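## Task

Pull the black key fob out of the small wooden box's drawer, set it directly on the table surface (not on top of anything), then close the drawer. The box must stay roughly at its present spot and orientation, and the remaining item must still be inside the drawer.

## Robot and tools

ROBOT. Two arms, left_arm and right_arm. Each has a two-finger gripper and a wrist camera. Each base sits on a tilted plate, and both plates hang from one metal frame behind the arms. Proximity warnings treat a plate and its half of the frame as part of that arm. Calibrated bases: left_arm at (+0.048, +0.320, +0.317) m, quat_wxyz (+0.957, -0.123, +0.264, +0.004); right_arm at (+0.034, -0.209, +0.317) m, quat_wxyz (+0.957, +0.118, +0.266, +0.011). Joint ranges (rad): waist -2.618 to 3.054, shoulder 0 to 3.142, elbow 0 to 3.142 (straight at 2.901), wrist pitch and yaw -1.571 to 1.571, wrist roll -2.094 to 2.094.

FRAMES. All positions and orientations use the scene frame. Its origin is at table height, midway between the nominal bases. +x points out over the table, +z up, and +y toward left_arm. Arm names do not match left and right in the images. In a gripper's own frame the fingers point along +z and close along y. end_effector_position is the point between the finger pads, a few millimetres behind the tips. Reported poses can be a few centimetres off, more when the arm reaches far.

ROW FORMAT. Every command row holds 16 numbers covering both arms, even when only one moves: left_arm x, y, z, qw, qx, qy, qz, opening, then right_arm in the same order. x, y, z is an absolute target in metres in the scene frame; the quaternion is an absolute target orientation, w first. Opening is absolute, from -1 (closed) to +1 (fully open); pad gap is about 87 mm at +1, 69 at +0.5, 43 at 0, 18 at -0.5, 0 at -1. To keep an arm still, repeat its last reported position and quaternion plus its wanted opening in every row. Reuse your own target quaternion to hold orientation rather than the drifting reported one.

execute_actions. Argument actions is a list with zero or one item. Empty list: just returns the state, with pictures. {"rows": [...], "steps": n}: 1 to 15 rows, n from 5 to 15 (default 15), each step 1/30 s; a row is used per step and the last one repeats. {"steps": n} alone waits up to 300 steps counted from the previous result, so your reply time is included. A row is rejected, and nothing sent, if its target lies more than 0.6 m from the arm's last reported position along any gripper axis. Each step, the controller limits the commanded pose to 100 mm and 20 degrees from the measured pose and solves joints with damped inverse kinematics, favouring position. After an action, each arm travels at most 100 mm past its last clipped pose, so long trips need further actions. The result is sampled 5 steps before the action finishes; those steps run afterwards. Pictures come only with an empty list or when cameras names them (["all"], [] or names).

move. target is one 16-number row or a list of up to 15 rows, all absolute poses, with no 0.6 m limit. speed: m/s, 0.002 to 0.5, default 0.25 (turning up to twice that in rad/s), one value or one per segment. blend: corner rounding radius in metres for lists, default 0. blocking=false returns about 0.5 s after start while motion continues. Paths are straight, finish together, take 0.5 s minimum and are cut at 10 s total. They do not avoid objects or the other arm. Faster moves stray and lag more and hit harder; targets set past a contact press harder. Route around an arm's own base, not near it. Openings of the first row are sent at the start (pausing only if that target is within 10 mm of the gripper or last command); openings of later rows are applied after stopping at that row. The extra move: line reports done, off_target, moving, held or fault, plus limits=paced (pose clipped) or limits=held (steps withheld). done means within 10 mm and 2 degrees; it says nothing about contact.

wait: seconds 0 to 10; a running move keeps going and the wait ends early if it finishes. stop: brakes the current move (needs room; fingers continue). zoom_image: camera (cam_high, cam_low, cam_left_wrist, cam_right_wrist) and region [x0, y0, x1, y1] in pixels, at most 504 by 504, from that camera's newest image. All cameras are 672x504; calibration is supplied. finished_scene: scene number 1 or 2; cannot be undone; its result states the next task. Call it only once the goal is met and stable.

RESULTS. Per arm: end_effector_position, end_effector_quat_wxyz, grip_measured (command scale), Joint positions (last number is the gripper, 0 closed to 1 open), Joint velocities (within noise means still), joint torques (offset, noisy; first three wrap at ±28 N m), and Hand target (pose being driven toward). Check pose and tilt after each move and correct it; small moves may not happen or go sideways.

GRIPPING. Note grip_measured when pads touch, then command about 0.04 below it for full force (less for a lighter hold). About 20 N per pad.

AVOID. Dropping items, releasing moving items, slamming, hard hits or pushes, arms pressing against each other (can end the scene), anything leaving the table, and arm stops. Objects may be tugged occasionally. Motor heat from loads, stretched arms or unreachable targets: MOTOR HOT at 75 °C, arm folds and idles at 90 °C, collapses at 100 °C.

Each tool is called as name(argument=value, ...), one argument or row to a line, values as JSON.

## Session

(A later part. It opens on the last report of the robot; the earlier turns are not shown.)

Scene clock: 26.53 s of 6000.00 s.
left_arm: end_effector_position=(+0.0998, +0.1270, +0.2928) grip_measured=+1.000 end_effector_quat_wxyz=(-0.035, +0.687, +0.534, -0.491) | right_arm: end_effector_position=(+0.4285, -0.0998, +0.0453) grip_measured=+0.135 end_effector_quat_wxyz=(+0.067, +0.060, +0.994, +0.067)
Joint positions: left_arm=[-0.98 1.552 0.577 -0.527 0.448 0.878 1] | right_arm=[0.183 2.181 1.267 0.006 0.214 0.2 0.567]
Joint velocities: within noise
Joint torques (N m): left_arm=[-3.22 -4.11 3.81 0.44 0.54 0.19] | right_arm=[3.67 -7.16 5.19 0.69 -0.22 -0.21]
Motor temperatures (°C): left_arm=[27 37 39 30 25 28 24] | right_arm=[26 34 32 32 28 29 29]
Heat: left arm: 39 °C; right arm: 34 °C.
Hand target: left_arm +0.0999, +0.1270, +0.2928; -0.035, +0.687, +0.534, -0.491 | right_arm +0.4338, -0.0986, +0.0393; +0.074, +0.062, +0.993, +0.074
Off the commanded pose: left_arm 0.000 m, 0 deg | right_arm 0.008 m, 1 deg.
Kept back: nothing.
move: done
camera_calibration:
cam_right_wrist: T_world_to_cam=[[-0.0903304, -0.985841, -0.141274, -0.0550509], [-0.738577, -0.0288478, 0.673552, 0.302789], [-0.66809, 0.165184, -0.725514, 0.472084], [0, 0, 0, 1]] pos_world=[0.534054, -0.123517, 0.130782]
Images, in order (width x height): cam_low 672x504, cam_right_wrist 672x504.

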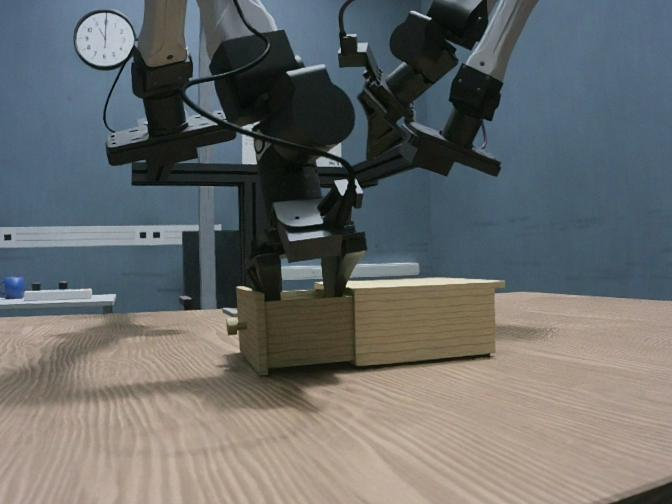

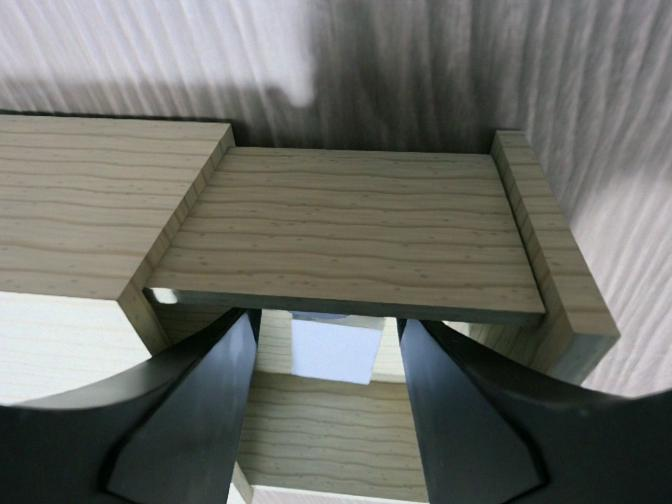

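move(
  target=[0.0998,0.1270,0.2928,-0.035,0.687,0.534,-0.491,1,0.437,-0.0945,0.0205,0.0739,0.0619,0.9926,0.0742,0.135],
  speed=0.05,
  cameras=["cam_low","cam_right_wrist"],
)

Scene clock: 27.47 s of 6000.00 s.
left_arm: end_effector_position=(+0.0998, +0.1270, +0.2928) grip_measured=+1.000 end_effector_quat_wxyz=(-0.035, +0.687, +0.534, -0.491) | right_arm: end_effector_position=(+0.4286, -0.1012, +0.0396) grip_measured=+0.133 end_effector_quat_wxyz=(+0.054, +0.056, +0.995, +0.063)
Joint positions: left_arm=[-0.98 1.552 0.577 -0.527 0.448 0.878 1] | right_arm=[0.177 2.21 1.311 -0.038 0.215 0.193 0.566]
Joint velocities: within noise
Joint torques (N m): left_arm=[-3.21 -4.1 3.78 0.43 0.54 0.19] | right_arm=[3.75 -4.53 5.55 1.25 -0.23 -0.18]
Motor temperatures (°C): left_arm=[27 37 39 30 25 28 24] | right_arm=[26 34 32 32 28 29 29]
Heat: left arm: 39 °C; right arm: 34 °C.
Hand target: left_arm +0.0999, +0.1270, +0.2928; -0.035, +0.687, +0.534, -0.491 | right_arm +0.4360, -0.0953, +0.0224; +0.073, +0.062, +0.993, +0.074
Off the commanded pose: left_arm 0.000 m, 0 deg | right_arm 0.022 m, 3 deg.
Kept back: nothing.
move: off_target (right_arm)
camera_calibration:
cam_right_wrist: T_world_to_cam=[[-0.0834525, -0.987795, -0.13152, -0.0608076], [-0.7206, -0.0313431, 0.692643, 0.297992], [-0.688311, 0.152576, -0.709189, 0.475003], [0, 0, 0, 1]] pos_world=[0.536609, -0.123199, 0.122468]
Images, in order (width x height): cam_low 672x504, cam_right_wrist 672x504.

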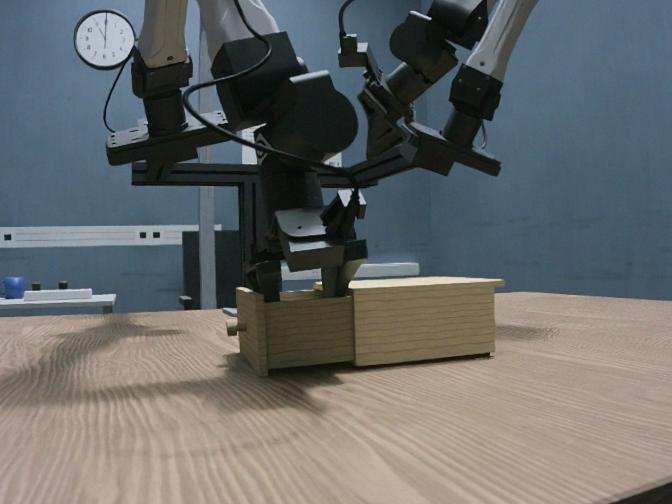

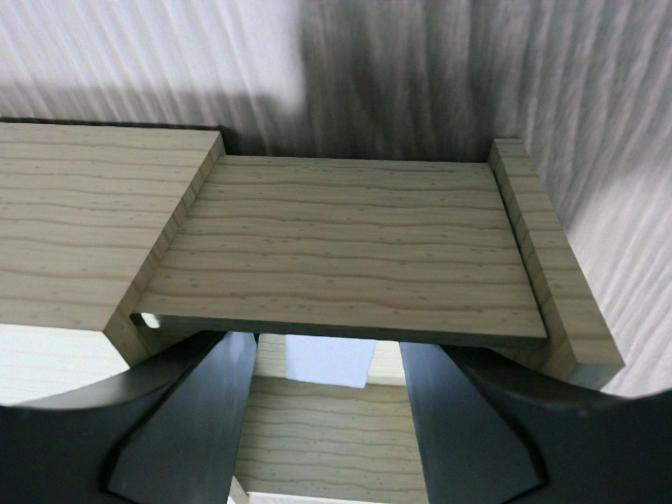

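move(
  target=[
    [0.0998,0.1270,0.2928,-0.035,0.687,0.534,-0.491,1,0.432,-0.098,0.052,0.0739,0.0619,0.9926,0.0742,0.135],
    [0.0998,0.1270,0.2928,-0.035,0.687,0.534,-0.491,1,0.434,-0.090,0.048,0.0739,0.0619,0.9926,0.0742,0.135],
  ],
  speed=0.06,
  cameras=["cam_low","cam_right_wrist"],
)

Scene clock: 28.67 s of 6000.00 s.
left_arm: end_effector_position=(+0.0998, +0.1270, +0.2928) grip_measured=+1.000 end_effector_quat_wxyz=(-0.035, +0.687, +0.534, -0.491) | right_arm: end_effector_position=(+0.4281, -0.1010, +0.0416) grip_measured=+0.134 end_effector_quat_wxyz=(+0.066, +0.060, +0.994, +0.062)
Joint positions: left_arm=[-0.98 1.552 0.577 -0.527 0.448 0.878 1] | right_arm=[0.182 2.194 1.275 0.006 0.225 0.199 0.567]
Joint velocities: within noise
Joint torques (N m): left_arm=[-3.17 -4.1 3.84 0.44 0.55 0.18] | right_arm=[6.34 -9.73 3.92 0.46 -0.18 -0.01]
Motor temperatures (°C): left_arm=[27 37 39 30 25 28 24] | right_arm=[26 34 32 32 28 29 29]
Heat: left arm: 39 °C; right arm: 34 °C.
Hand target: left_arm +0.0999, +0.1270, +0.2928; -0.035, +0.687, +0.534, -0.491 | right_arm +0.4339, -0.0901, +0.0480; +0.074, +0.062, +0.993, +0.074
Off the commanded pose: left_arm 0.000 m, 0 deg | right_arm 0.014 m, 2 deg.
Kept back: nothing.
move: off_target (right_arm)
camera_calibration:
cam_right_wrist: T_world_to_cam=[[-0.0910351, -0.987415, -0.129324, -0.0571911], [-0.736629, -0.0206209, 0.675982, 0.304877], [-0.670142, 0.156802, -0.725481, 0.469382], [0, 0, 0, 1]] pos_world=[0.533927, -0.123784, 0.12704]
Images, in order (width x height): cam_low 672x504, cam_right_wrist 672x504.

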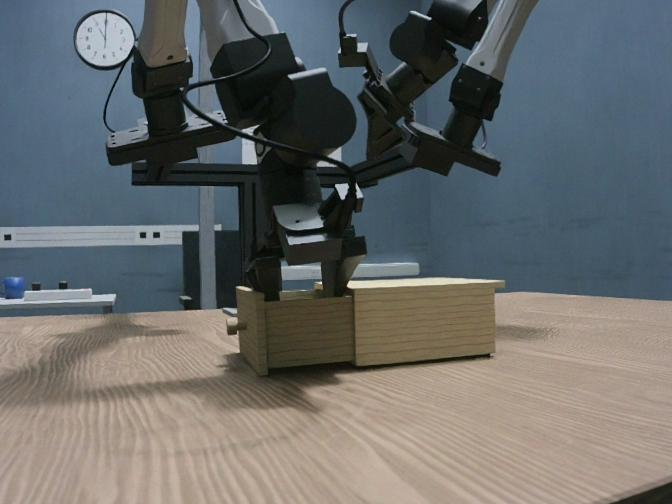

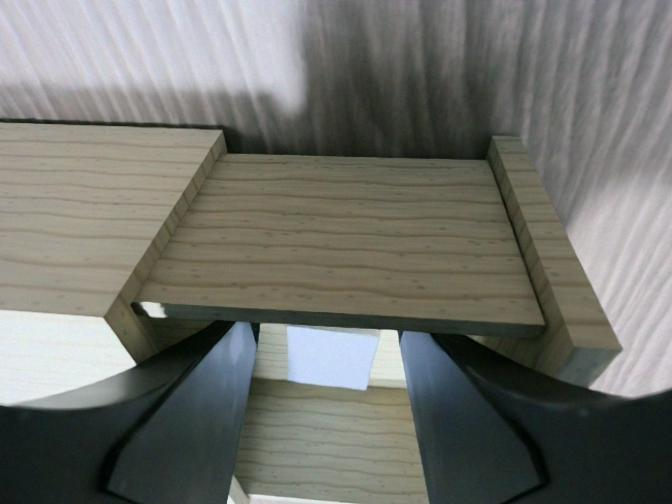

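zoom_image(
  camera="cam_low",
  region=[220, 180, 400, 320],
)

zoom_image(
  camera="cam_right_wrist",
  region=[80, 260, 460, 504],
)

Scaled by 2.800 from the camera's 672x504 image, which has a finer 960x720 frame.

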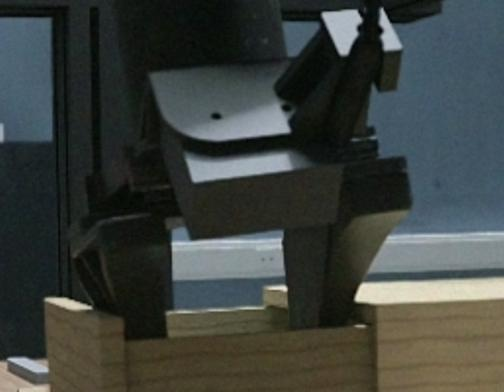

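Scaled by 1.326 from the camera's 672x504 image, which has a finer 960x720 frame.

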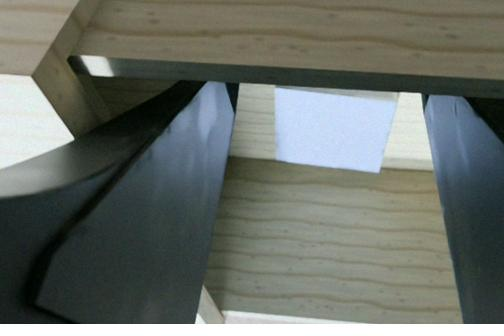

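move(
  target=[
    [0.0998,0.1270,0.2928,-0.035,0.687,0.534,-0.491,1,0.424,-0.102,0.09,0.0739,0.0619,0.9926,0.0742,0.135],
    [0.0998,0.1270,0.2928,-0.035,0.687,0.534,-0.491,1,0.42,-0.15,0.16,0,0.1685,0.9857,0,0.135],
  ],
  speed=[0.08,0.2],
  cameras=["cam_low","cam_right_wrist"],
)

zoom_image(
  camera="cam_low",
  region=[170, 60, 350, 260],
)

Scene clock: 34.23 s of 6000.00 s.
left_arm: end_effector_position=(+0.0998, +0.1270, +0.2928) grip_measured=+1.000 end_effector_quat_wxyz=(-0.035, +0.687, +0.534, -0.491) | right_arm: end_effector_position=(+0.4043, -0.1410, +0.1472) grip_measured=+0.135 end_effector_quat_wxyz=(-0.021, +0.152, +0.988, +0.002)
Joint positions: left_arm=[-0.98 1.552 0.577 -0.527 0.448 0.878 1] | right_arm=[0.194 1.881 1.26 -0.493 0.315 0.451 0.567]
Joint velocities: within noise
Joint torques (N m): left_arm=[-3.23 -4.08 3.85 0.43 0.55 0.19] | right_arm=[2.67 -11.66 6.41 0.01 0.16 -0.03]
Motor temperatures (°C): left_arm=[27 37 39 30 25 28 24] | right_arm=[26 36 32 31 28 29 29]
Heat: left arm: 39 °C; right arm: 36 °C.
Hand target: left_arm +0.0999, +0.1270, +0.2928; -0.035, +0.687, +0.534, -0.491 | right_arm +0.4197, -0.1500, +0.1599; +0.000, +0.169, +0.986, +0.000
Off the commanded pose: left_arm 0.000 m, 0 deg | right_arm 0.022 m, 3 deg.
Kept back: nothing.
move: off_target (right_arm)
camera_calibration:
cam_right_wrist: T_world_to_cam=[[-0.281103, -0.959677, -0.000932913, -0.0232701], [-0.581364, 0.169516, 0.795789, 0.161463], [-0.763543, 0.224241, -0.605573, 0.565907], [0, 0, 0, 1]] pos_world=[0.519421, -0.176602, 0.214185]
Images, in order (width x height): cam_low 672x504, cam_right_wrist 672x504.

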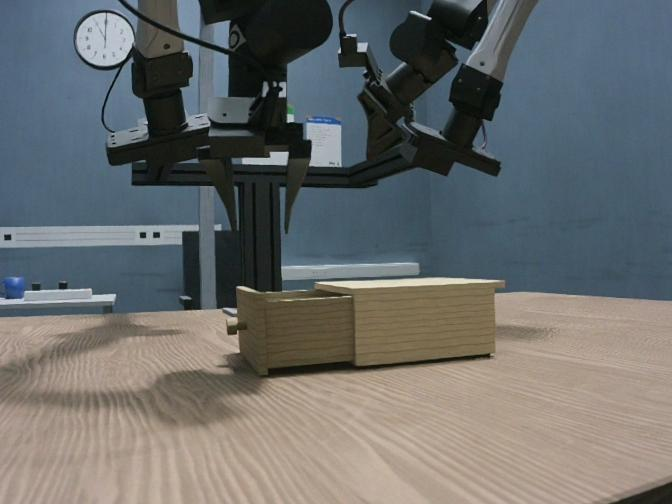

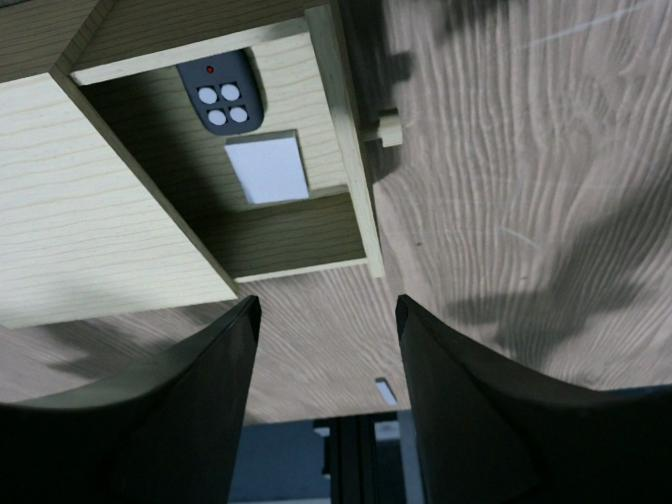

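Scaled by 2.520 from the camera's 672x504 image, which has a finer 960x720 frame.

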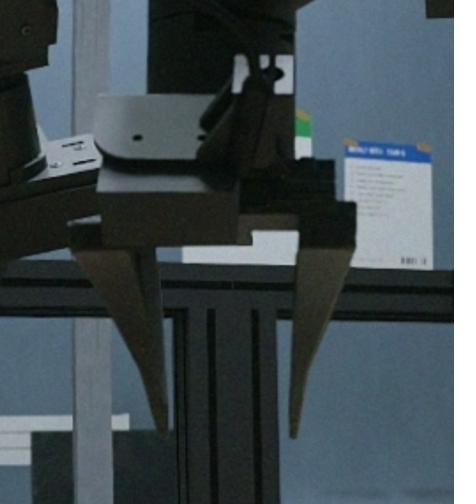

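move(
  target=[
    [0.0998,0.1270,0.2928,-0.035,0.687,0.534,-0.491,1,0.395,-0.133,0.12,0.0871,0.0348,0.9956,-0.003,-1],
    [0.0998,0.1270,0.2928,-0.035,0.687,0.534,-0.491,1,0.405,-0.132,0.04,0.0871,0.0348,0.9956,-0.003,-1],
  ],
  speed=[0.15,0.1],
  cameras=["cam_low","cam_right_wrist"],
)

Scene clock: 38.10 s of 6000.00 s.
left_arm: end_effector_position=(+0.0998, +0.1270, +0.2928) grip_measured=+1.000 end_effector_quat_wxyz=(-0.035, +0.687, +0.534, -0.491) | right_arm: end_effector_position=(+0.4017, -0.1307, +0.0458) grip_measured=-0.973 end_effector_quat_wxyz=(+0.084, +0.034, +0.996, -0.005)
Joint positions: left_arm=[-0.98 1.552 0.577 -0.527 0.448 0.878 1] | right_arm=[0.186 2.131 1.106 0.129 0.36 0.134 0.013]
Joint velocities: within noise
Joint torques (N m): left_arm=[-3.22 -4.08 3.84 0.43 0.55 0.2] | right_arm=[3.12 -6.91 4 0.64 -0.12 -0.26]
Motor temperatures (°C): left_arm=[27 37 39 30 25 28 24] | right_arm=[26 37 32 31 28 29 29]
Heat: left arm: 39 °C; right arm: 37 °C.
Hand target: left_arm +0.0999, +0.1270, +0.2928; -0.035, +0.687, +0.534, -0.491 | right_arm +0.4049, -0.1321, +0.0402; +0.087, +0.035, +0.996, -0.003
Off the commanded pose: left_arm 0.000 m, 0 deg | right_arm 0.007 m, 0 deg.
Kept back: nothing.
move: done
camera_calibration:
cam_right_wrist: T_world_to_cam=[[-0.0481803, -0.998818, 0.00636347, -0.113263], [-0.75686, 0.0406647, 0.652311, 0.299146], [-0.651799, 0.0266123, -0.757925, 0.436487], [0, 0, 0, 1]] pos_world=[0.505457, -0.13691, 0.136408]
Images, in order (width x height): cam_low 672x504, cam_right_wrist 672x504.

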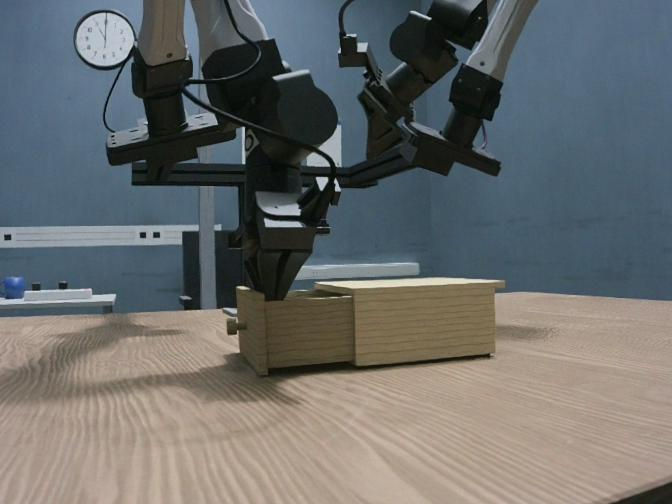

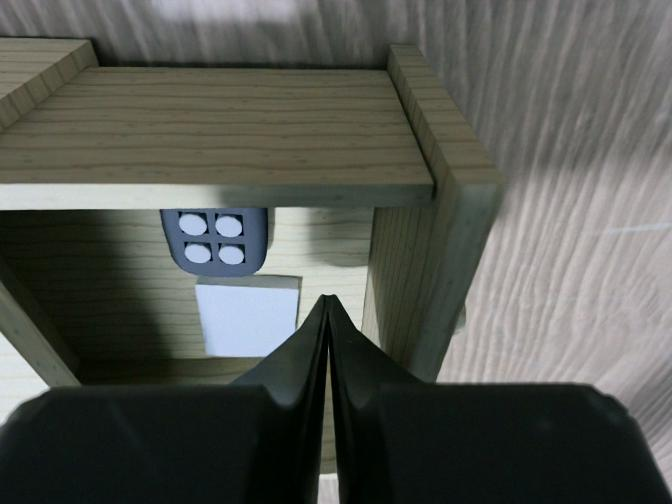

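move(
  target=[0.0998,0.1270,0.2928,-0.035,0.687,0.534,-0.491,1,0.407,-0.170,0.041,0.0871,0.0348,0.9956,-0.003,-1],
  speed=0.05,
  cameras=["cam_low","cam_right_wrist","cam_high"],
)

Scene clock: 39.47 s of 6000.00 s.
left_arm: end_effector_position=(+0.0998, +0.1270, +0.2928) grip_measured=+1.000 end_effector_quat_wxyz=(-0.035, +0.687, +0.534, -0.491) | right_arm: end_effector_position=(+0.4003, -0.1474, +0.0371) grip_measured=-0.973 end_effector_quat_wxyz=(+0.076, +0.034, +0.996, +0.024)
Joint positions: left_arm=[-0.98 1.552 0.577 -0.527 0.448 0.878 1] | right_arm=[0.112 2.131 1.098 0.145 0.254 0.08 0.013]
Joint velocities: within noise
Joint torques (N m): left_arm=[-3.23 -4.05 3.82 0.44 0.54 0.18] | right_arm=[0.92 -10.48 1.57 0.58 0.38 -0.44]
Motor temperatures (°C): left_arm=[27 37 39 30 25 28 24] | right_arm=[26 37 31 31 28 29 29]
Heat: left arm: 39 °C; right arm: 37 °C.
Hand target: left_arm +0.0999, +0.1270, +0.2928; -0.035, +0.687, +0.534, -0.491 | right_arm +0.4064, -0.1696, +0.0408; +0.086, +0.035, +0.996, -0.003
Off the commanded pose: left_arm 0.000 m, 0 deg | right_arm 0.024 m, 3 deg.
Kept back: nothing.
move: off_target (right_arm)
camera_calibration:
cam_right_wrist: T_world_to_cam=[[-0.0424312, -0.997766, -0.0515921, -0.129903], [-0.748506, -0.00245743, 0.663123, 0.294339], [-0.661769, 0.0667541, -0.74673, 0.438912], [0, 0, 0, 1]] pos_world=[0.505261, -0.158189, 0.125863]
Images, in order (width x height): cam_high 672x504, cam_low 672x504, cam_right_wrist 672x504.

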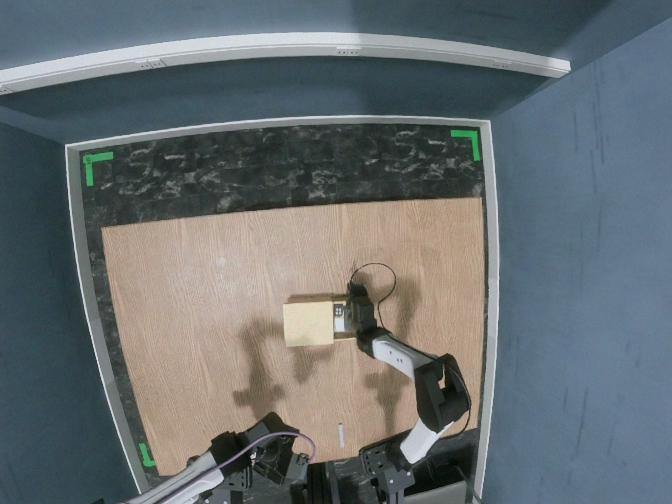

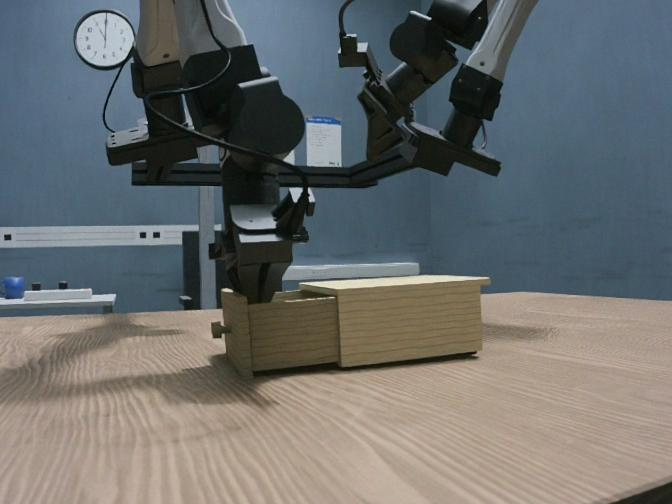

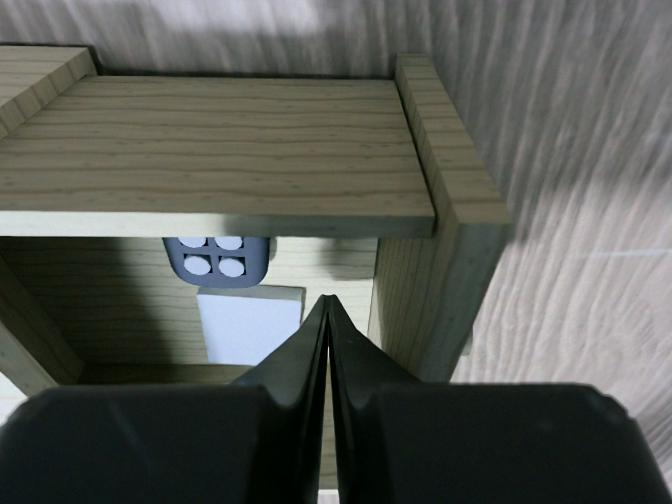

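move(
  target=[
    [0.0998,0.1270,0.2928,-0.035,0.687,0.534,-0.491,1,0.400,-0.142,0.10,0.0871,0.0348,0.9956,-0.003,-1],
    [0.0998,0.1270,0.2928,-0.035,0.687,0.534,-0.491,1,0.385,-0.125,0.20,0.383,0,0.924,0,-1],
  ],
  speed=[0.1,0.2],
  cameras=["cam_high","cam_low","cam_right_wrist"],
)

zoom_image(
  camera="cam_right_wrist",
  region=[200, 90, 440, 390],
)

Scene clock: 43.80 s of 6000.00 s.
left_arm: end_effector_position=(+0.0998, +0.1270, +0.2928) grip_measured=+1.000 end_effector_quat_wxyz=(-0.035, +0.687, +0.534, -0.491) | right_arm: end_effector_position=(+0.3803, -0.1255, +0.1915) grip_measured=-0.973 end_effector_quat_wxyz=(+0.369, -0.003, +0.930, +0.000)
Joint positions: left_arm=[-0.98 1.552 0.577 -0.527 0.448 0.878 1] | right_arm=[0.44 1.621 0.351 0.964 0.563 -0.068 0.013]
Joint velocities: within noise
Joint torques (N m): left_arm=[-3.22 -4.04 3.81 0.45 0.55 0.19] | right_arm=[4.15 -6.61 1.92 1.49 0.07 -0.26]
Motor temperatures (°C): left_arm=[27 37 39 30 25 28 24] | right_arm=[26 37 31 31 28 29 29]
Heat: left arm: 39 °C; right arm: 37 °C.
Hand target: left_arm +0.0999, +0.1270, +0.2928; -0.035, +0.687, +0.534, -0.491 | right_arm +0.3851, -0.1250, +0.1998; +0.383, +0.000, +0.924, +0.000
Off the commanded pose: left_arm 0.000 m, 0 deg | right_arm 0.010 m, 2 deg.
Kept back: nothing.
move: done
camera_calibration:
cam_right_wrist: T_world_to_cam=[[0.0210376, -0.999654, 0.0158094, -0.138216], [-0.992192, -0.018931, 0.123275, 0.371033], [-0.122933, -0.0182794, -0.992247, 0.370967], [0, 0, 0, 1]] pos_world=[0.416647, -0.124363, 0.324537]
Images, in order (width x height): cam_high 672x504, cam_low 672x504, cam_right_wrist 672x504.

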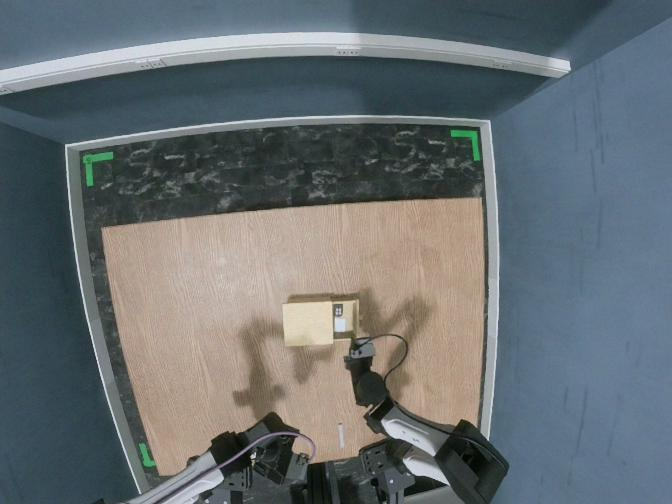

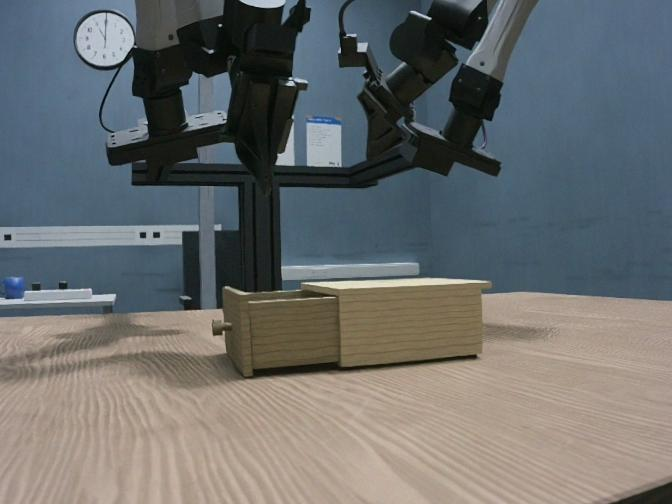

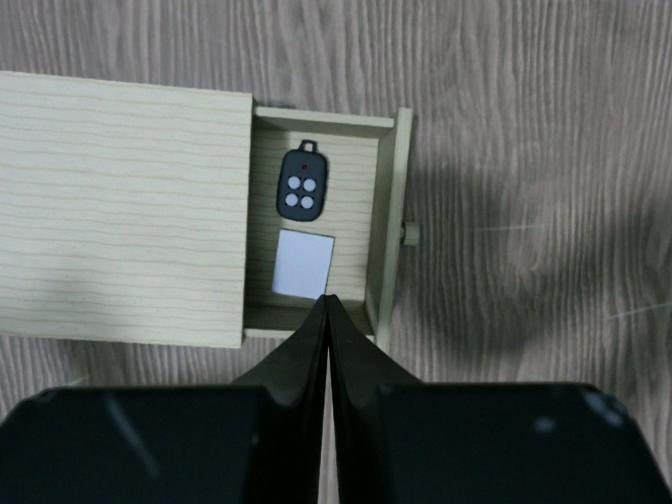

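Scaled by 1.680 from the camera's 672x504 image, which has a finer 960x720 frame.

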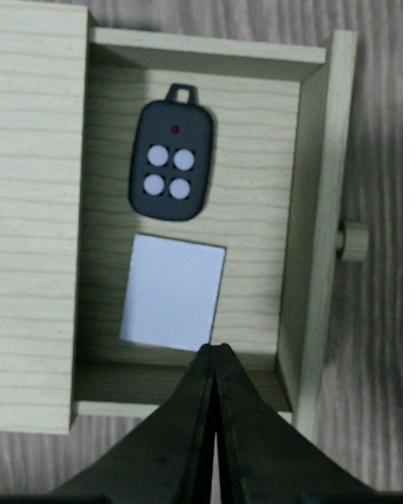

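move(
  target=[
    [0.0998,0.1270,0.2928,-0.035,0.687,0.534,-0.491,1,0.405,-0.118,0.115,0.0520,0.0519,0.9740,0.2141,-1],
    [0.0998,0.1270,0.2928,-0.035,0.687,0.534,-0.491,1,0.416,-0.0915,0.048,0.0520,0.0519,0.9740,0.2141,-1],
  ],
  speed=[0.15,0.08],
  cameras=["cam_low","cam_right_wrist"],
)

Scene clock: 51.10 s of 6000.00 s.
left_arm: end_effector_position=(+0.0998, +0.1270, +0.2928) grip_measured=+1.000 end_effector_quat_wxyz=(-0.035, +0.687, +0.534, -0.491) | right_arm: end_effector_position=(+0.4127, -0.0983, +0.0513) grip_measured=-0.973 end_effector_quat_wxyz=(+0.048, +0.052, +0.975, +0.209)
Joint positions: left_arm=[-0.98 1.552 0.577 -0.527 0.448 0.878 1] | right_arm=[0.068 2.146 1.192 0.039 -0.145 0.115 0.013]
Joint velocities: within noise
Joint torques (N m): left_arm=[-3.22 -4.1 3.77 0.42 0.54 0.19] | right_arm=[4.71 -7.24 4.34 0.54 -0.31 -0.08]
Motor temperatures (°C): left_arm=[27 37 39 30 25 27 23] | right_arm=[26 37 31 32 28 29 29]
Heat: left arm: 39 °C; right arm: 37 °C.
Hand target: left_arm +0.0999, +0.1270, +0.2928; -0.035, +0.687, +0.534, -0.491 | right_arm +0.4157, -0.0915, +0.0482; +0.052, +0.052, +0.974, +0.214
Off the commanded pose: left_arm 0.000 m, 0 deg | right_arm 0.008 m, 1 deg.
Kept back: nothing.
move: done
camera_calibration:
cam_right_wrist: T_world_to_cam=[[-0.0599688, -0.908936, -0.4126, -0.0451576], [-0.721377, -0.246234, 0.647289, 0.260016], [-0.689941, 0.336457, -0.640919, 0.487163], [0, 0, 0, 1]] pos_world=[0.520975, -0.14093, 0.125295]
Images, in order (width x height): cam_low 672x504, cam_right_wrist 672x504.

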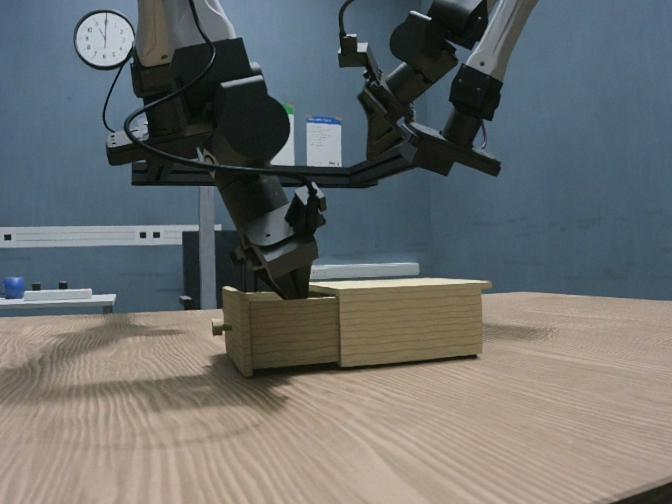

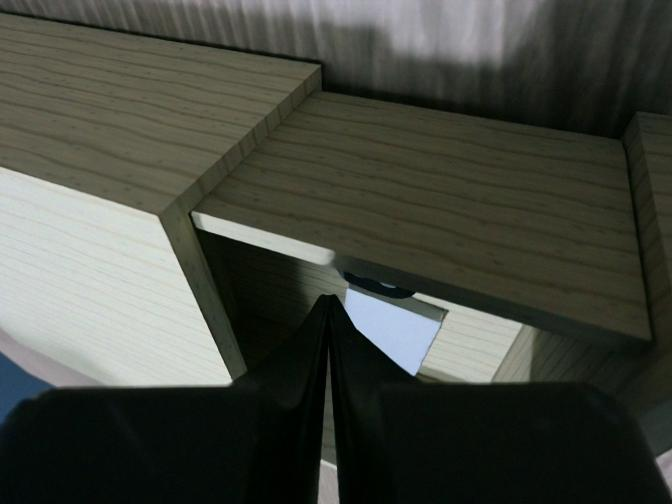

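move(
  target=[0.0998,0.1270,0.2928,-0.035,0.687,0.534,-0.491,1,0.419,-0.0785,0.028,0.0520,0.0519,0.9740,0.2141,-1],
  speed=0.06,
  cameras=["cam_low","cam_right_wrist"],
)

Scene clock: 52.20 s of 6000.00 s.
left_arm: end_effector_position=(+0.0998, +0.1270, +0.2928) grip_measured=+1.000 end_effector_quat_wxyz=(-0.035, +0.687, +0.534, -0.491) | right_arm: end_effector_position=(+0.4145, -0.0851, +0.0336) grip_measured=-0.973 end_effector_quat_wxyz=(+0.045, +0.052, +0.975, +0.213)
Joint positions: left_arm=[-0.98 1.552 0.577 -0.527 0.448 0.878 1] | right_arm=[0.084 2.226 1.249 0.059 -0.145 0.129 0.013]
Joint velocities: within noise
Joint torques (N m): left_arm=[-3.18 -4.1 3.78 0.44 0.55 0.18] | right_arm=[5.03 -6.72 4.71 0.64 -0.2 -0.11]
Motor temperatures (°C): left_arm=[27 37 39 30 25 27 23] | right_arm=[26 37 31 32 28 29 29]
Heat: left arm: 39 °C; right arm: 37 °C.
Hand target: left_arm +0.0999, +0.1270, +0.2928; -0.035, +0.687, +0.534, -0.491 | right_arm +0.4188, -0.0786, +0.0284; +0.052, +0.052, +0.974, +0.214
Off the commanded pose: left_arm 0.000 m, 0 deg | right_arm 0.010 m, 1 deg.
Kept back: nothing.
move: done
camera_calibration:
cam_right_wrist: T_world_to_cam=[[-0.0611659, -0.905137, -0.420696, -0.0392886], [-0.717771, -0.252998, 0.648689, 0.273889], [-0.693588, 0.341641, -0.634206, 0.474332], [0, 0, 0, 1]] pos_world=[0.523177, -0.128319, 0.106627]
Images, in order (width x height): cam_low 672x504, cam_right_wrist 672x504.

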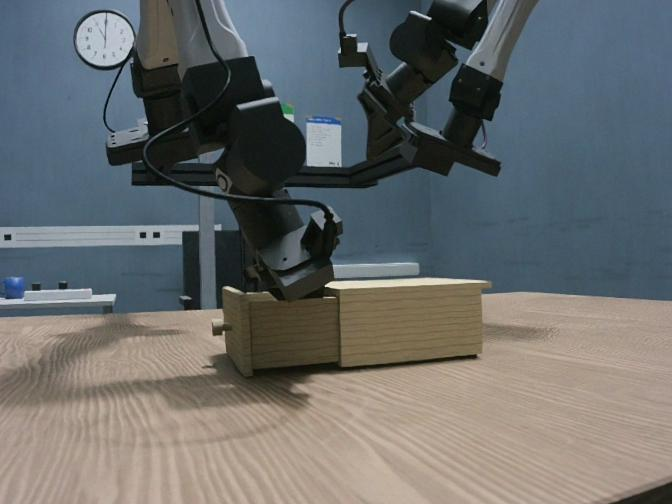

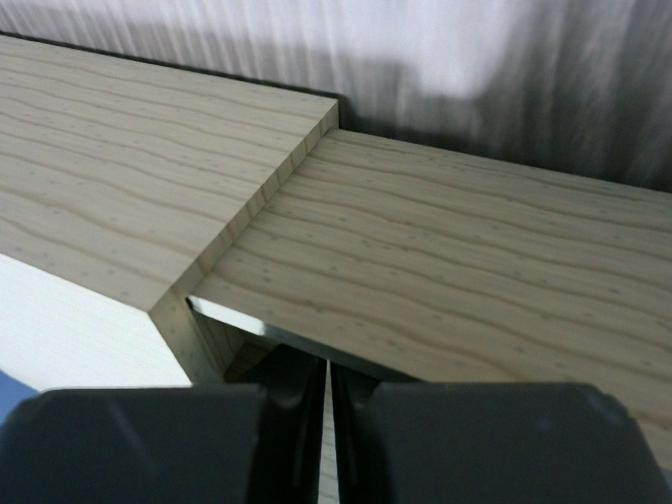

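move(
  target=[0.0998,0.1270,0.2928,-0.035,0.687,0.534,-0.491,1,0.420,-0.077,0.022,0.0520,0.0519,0.9740,0.2141,-1],
  speed=0.05,
  cameras=["cam_right_wrist"],
)

Scene clock: 53.17 s of 6000.00 s.
left_arm: end_effector_position=(+0.0998, +0.1270, +0.2928) grip_measured=+1.000 end_effector_quat_wxyz=(-0.035, +0.687, +0.534, -0.491) | right_arm: end_effector_position=(+0.4182, -0.0837, +0.0314) grip_measured=-0.973 end_effector_quat_wxyz=(+0.047, +0.052, +0.974, +0.214)
Joint positions: left_arm=[-0.98 1.552 0.577 -0.527 0.448 0.878 1] | right_arm=[0.085 2.237 1.266 0.059 -0.145 0.131 0.013]
Joint velocities: within noise
Joint torques (N m): left_arm=[-3.25 -4.05 3.81 0.44 0.53 0.18] | right_arm=[4.88 -6.01 4.75 0.71 -0.22 -0.13]
Motor temperatures (°C): left_arm=[27 37 39 30 25 27 23] | right_arm=[26 37 31 32 28 29 29]
Heat: left arm: 39 °C; right arm: 37 °C.
Hand target: left_arm +0.0999, +0.1270, +0.2928; -0.035, +0.687, +0.534, -0.491 | right_arm +0.4195, -0.0771, +0.0225; +0.052, +0.052, +0.974, +0.214
Off the commanded pose: left_arm 0.000 m, 0 deg | right_arm 0.012 m, 1 deg.
Kept back: nothing.
move: off_target (right_arm)
camera_calibration:
cam_right_wrist: T_world_to_cam=[[-0.0608745, -0.904635, -0.421818, -0.038781], [-0.721327, -0.25223, 0.645033, 0.280035], [-0.689915, 0.343534, -0.637183, 0.473722], [0, 0, 0, 1]] pos_world=[0.526464, -0.127189, 0.104857]
Images, in order (width x height): cam_right_wrist 672x504.

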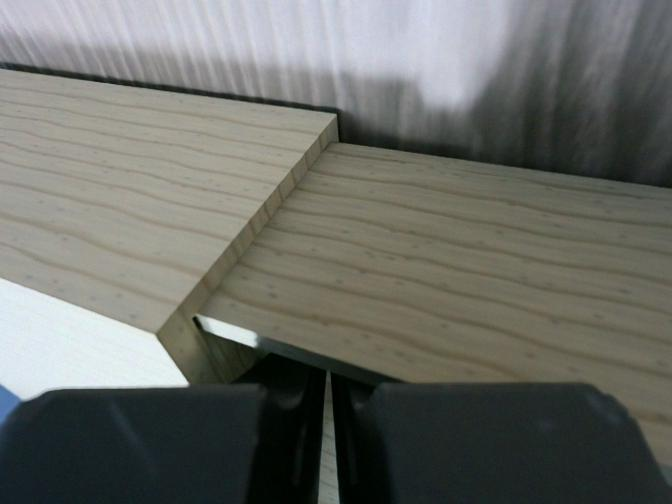

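move(
  target=[0.0998,0.1270,0.2928,-0.035,0.687,0.534,-0.491,1,0.420,-0.122,0.027,0.0520,0.0519,0.9740,0.2141,-1],
  speed=0.06,
  cameras=["cam_low","cam_right_wrist","cam_high"],
)

Scene clock: 54.47 s of 6000.00 s.
left_arm: end_effector_position=(+0.0998, +0.1270, +0.2928) grip_measured=+1.000 end_effector_quat_wxyz=(-0.035, +0.687, +0.534, -0.491) | right_arm: end_effector_position=(+0.4096, -0.0984, +0.0301) grip_measured=-0.973 end_effector_quat_wxyz=(+0.036, +0.040, +0.968, +0.244)
Joint positions: left_arm=[-0.98 1.552 0.577 -0.527 0.448 0.878 1] | right_arm=[0.026 2.235 1.258 0.03 -0.244 0.061 0.013]
Joint velocities: within noise
Joint torques (N m): left_arm=[-3.18 -4.1 3.84 0.43 0.55 0.19] | right_arm=[0.42 -10.37 2.39 0.47 0.14 -0.23]
Motor temperatures (°C): left_arm=[27 37 39 30 25 27 23] | right_arm=[26 37 31 31 28 29 29]
Heat: left arm: 39 °C; right arm: 37 °C.
Hand target: left_arm +0.0999, +0.1270, +0.2928; -0.035, +0.687, +0.534, -0.491 | right_arm +0.4194, -0.1219, +0.0274; +0.051, +0.052, +0.974, +0.214
Off the commanded pose: left_arm 0.000 m, 0 deg | right_arm 0.026 m, 4 deg.
Kept back: nothing.
move: off_target (right_arm)
camera_calibration:
cam_right_wrist: T_world_to_cam=[[-0.0384172, -0.878928, -0.475404, -0.0581944], [-0.703984, -0.313838, 0.637113, 0.257952], [-0.709176, 0.359153, -0.606695, 0.480564], [0, 0, 0, 1]] pos_world=[0.520163, -0.14279, 0.0995452]
Images, in order (width x height): cam_high 672x504, cam_low 672x504, cam_right_wrist 672x504.

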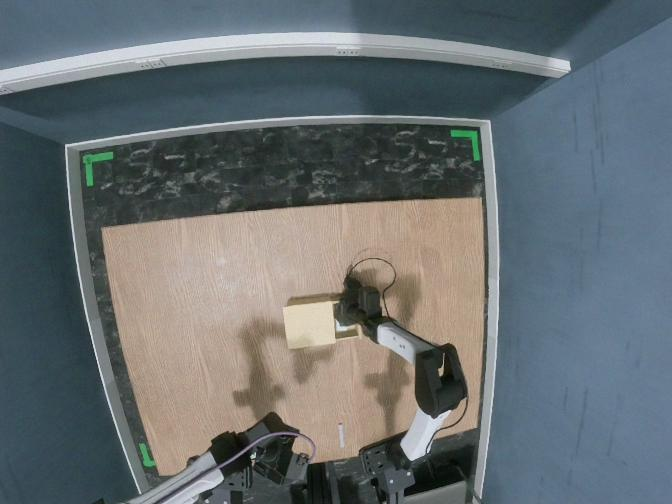

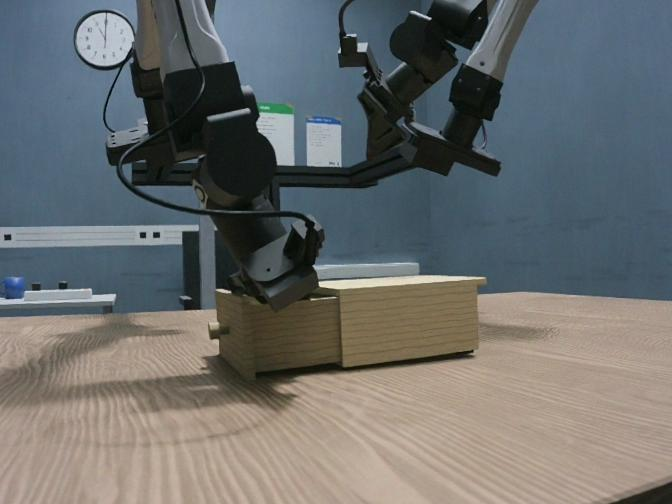

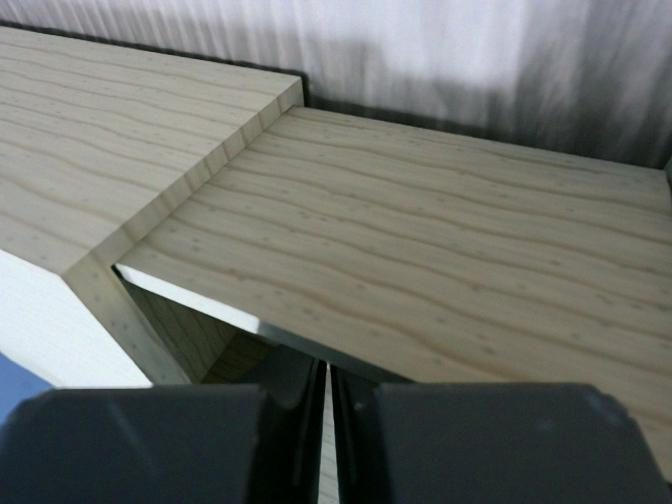

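move(
  target=[
    [0.0998,0.1270,0.2928,-0.035,0.687,0.534,-0.491,1,0.408,-0.112,0.07,0.0520,0.0519,0.9740,0.2141,-1],
    [0.0998,0.1270,0.2928,-0.035,0.687,0.534,-0.491,1,0.395,-0.13,0.12,0.0520,0.0519,0.9740,0.2141,-1],
    [0.0998,0.1270,0.2928,-0.035,0.687,0.534,-0.491,1,0.385,-0.135,0.20,0.383,0,0.924,0,-1],
  ],
  speed=[0.08,0.15,0.2],
  cameras=["cam_high","cam_low","cam_right_wrist"],
)

zoom_image(
  camera="cam_right_wrist",
  region=[200, 90, 440, 390],
)

Scene clock: 58.57 s of 6000.00 s.
left_arm: end_effector_position=(+0.0998, +0.1270, +0.2928) grip_measured=+1.000 end_effector_quat_wxyz=(-0.035, +0.687, +0.534, -0.491) | right_arm: end_effector_position=(+0.3865, -0.1368, +0.1997) grip_measured=-0.973 end_effector_quat_wxyz=(+0.380, +0.005, +0.925, +0.002)
Joint positions: left_arm=[-0.98 1.552 0.577 -0.527 0.448 0.878 1] | right_arm=[0.404 1.56 0.334 0.955 0.527 -0.079 0.013]
Joint velocities: within noise
Joint torques (N m): left_arm=[-3.22 -4.07 3.78 0.43 0.54 0.19] | right_arm=[3.95 -4.1 2.26 1.51 0.06 -0.21]
Motor temperatures (°C): left_arm=[27 37 39 30 25 27 23] | right_arm=[26 38 31 32 28 29 29]
Heat: left arm: 39 °C; right arm: 38 °C.
Hand target: left_arm +0.0999, +0.1270, +0.2928; -0.035, +0.687, +0.534, -0.491 | right_arm +0.3850, -0.1350, +0.2000; +0.383, +0.000, +0.924, +0.000
Off the commanded pose: left_arm 0.000 m, 0 deg | right_arm 0.002 m, 1 deg.
Kept back: nothing.
move: done
camera_calibration:
cam_right_wrist: T_world_to_cam=[[0.00874284, -0.999946, 0.00563856, -0.143071], [-0.99509, -0.00814419, 0.0986352, 0.38346], [-0.0985839, -0.00647323, -0.995108, 0.372447], [0, 0, 0, 1]] pos_world=[0.419546, -0.13753, 0.333609]
Images, in order (width x height): cam_high 672x504, cam_low 672x504, cam_right_wrist 672x504.

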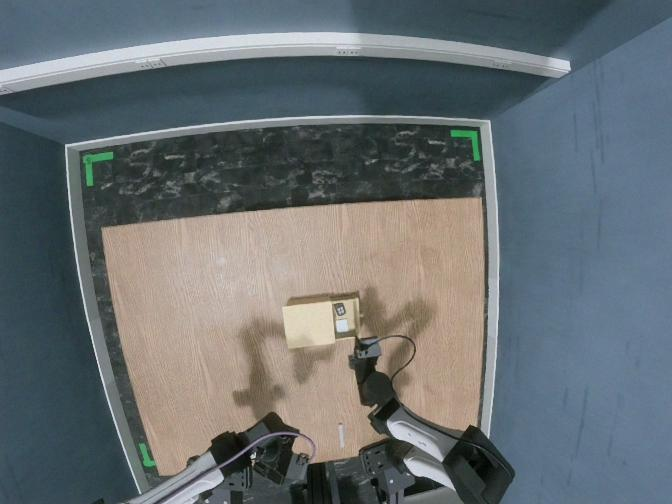

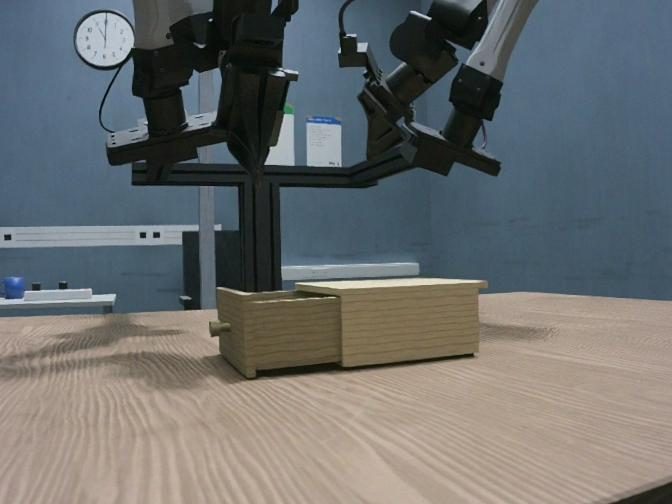

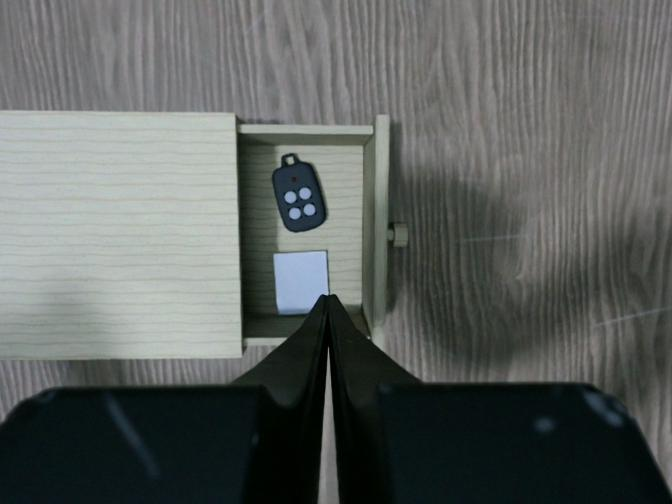

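Scaled by 1.680 from the camera's 672x504 image, which has a finer 960x720 frame.

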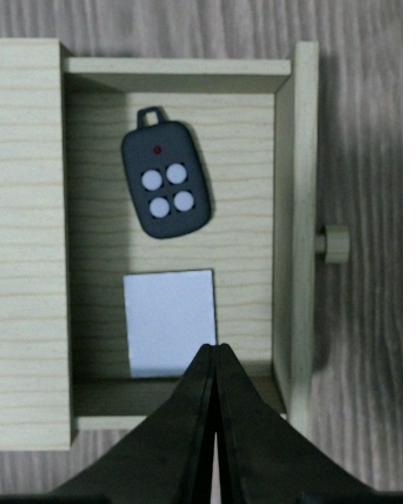

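move(
  target=[
    [0.0998,0.1270,0.2928,-0.035,0.687,0.534,-0.491,1,0.403,-0.118,0.12,0.0432,0.0061,0.9893,0.1391,-1],
    [0.0998,0.1270,0.2928,-0.035,0.687,0.534,-0.491,1,0.412,-0.094,0.055,0.0432,0.0061,0.9893,0.1391,-1],
  ],
  speed=[0.15,0.08],
  cameras=["cam_low","cam_right_wrist"],
)

Scene clock: 63.77 s of 6000.00 s.
left_arm: end_effector_position=(+0.0998, +0.1270, +0.2928) grip_measured=+1.000 end_effector_quat_wxyz=(-0.035, +0.687, +0.534, -0.491) | right_arm: end_effector_position=(+0.4079, -0.0959, +0.0601) grip_measured=-0.973 end_effector_quat_wxyz=(+0.039, -0.001, +0.990, +0.135)
Joint positions: left_arm=[-0.98 1.552 0.577 -0.527 0.448 0.878 1] | right_arm=[0.155 2.123 1.21 -0.046 0.049 0.076 0.013]
Joint velocities: within noise
Joint torques (N m): left_arm=[-3.23 -4.11 3.81 0.43 0.54 0.19] | right_arm=[3.73 -7.27 4.79 0.53 -0.24 -0.09]
Motor temperatures (°C): left_arm=[27 37 39 30 25 27 23] | right_arm=[26 37 31 32 28 29 29]
Heat: left arm: 39 °C; right arm: 37 °C.
Hand target: left_arm +0.0999, +0.1270, +0.2928; -0.035, +0.687, +0.534, -0.491 | right_arm +0.4119, -0.0942, +0.0552; +0.043, +0.006, +0.989, +0.139
Off the commanded pose: left_arm 0.000 m, 0 deg | right_arm 0.007 m, 1 deg.
Kept back: nothing.
move: done
camera_calibration:
cam_right_wrist: T_world_to_cam=[[0.0329052, -0.962981, -0.267554, -0.091425], [-0.695221, -0.214377, 0.686084, 0.241476], [-0.718043, 0.163434, -0.676538, 0.485638], [0, 0, 0, 1]] pos_world=[0.519596, -0.115643, 0.138419]
Images, in order (width x height): cam_low 672x504, cam_right_wrist 672x504.

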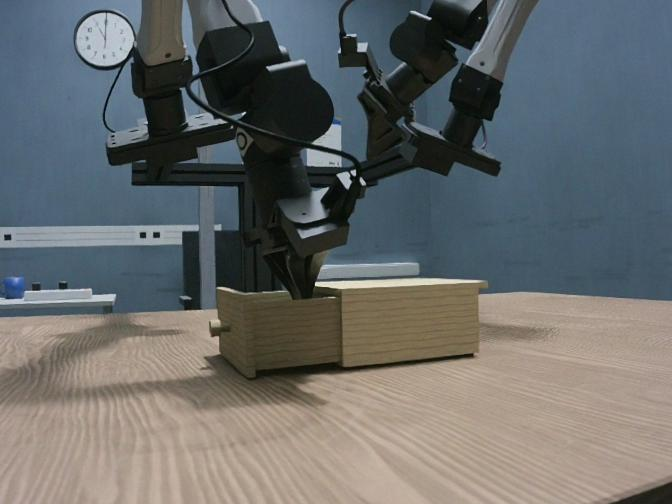

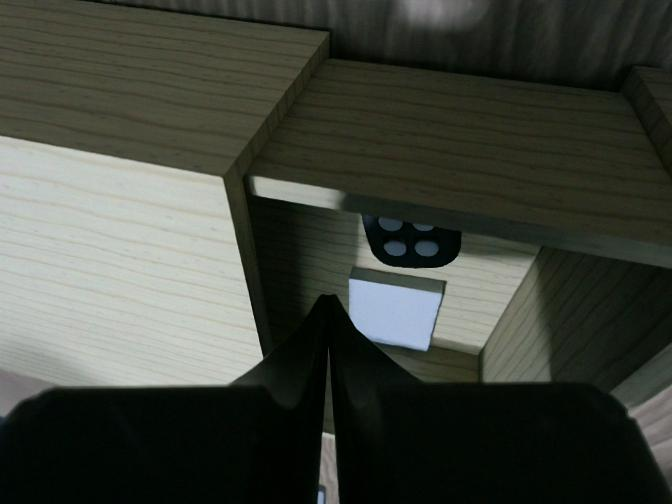

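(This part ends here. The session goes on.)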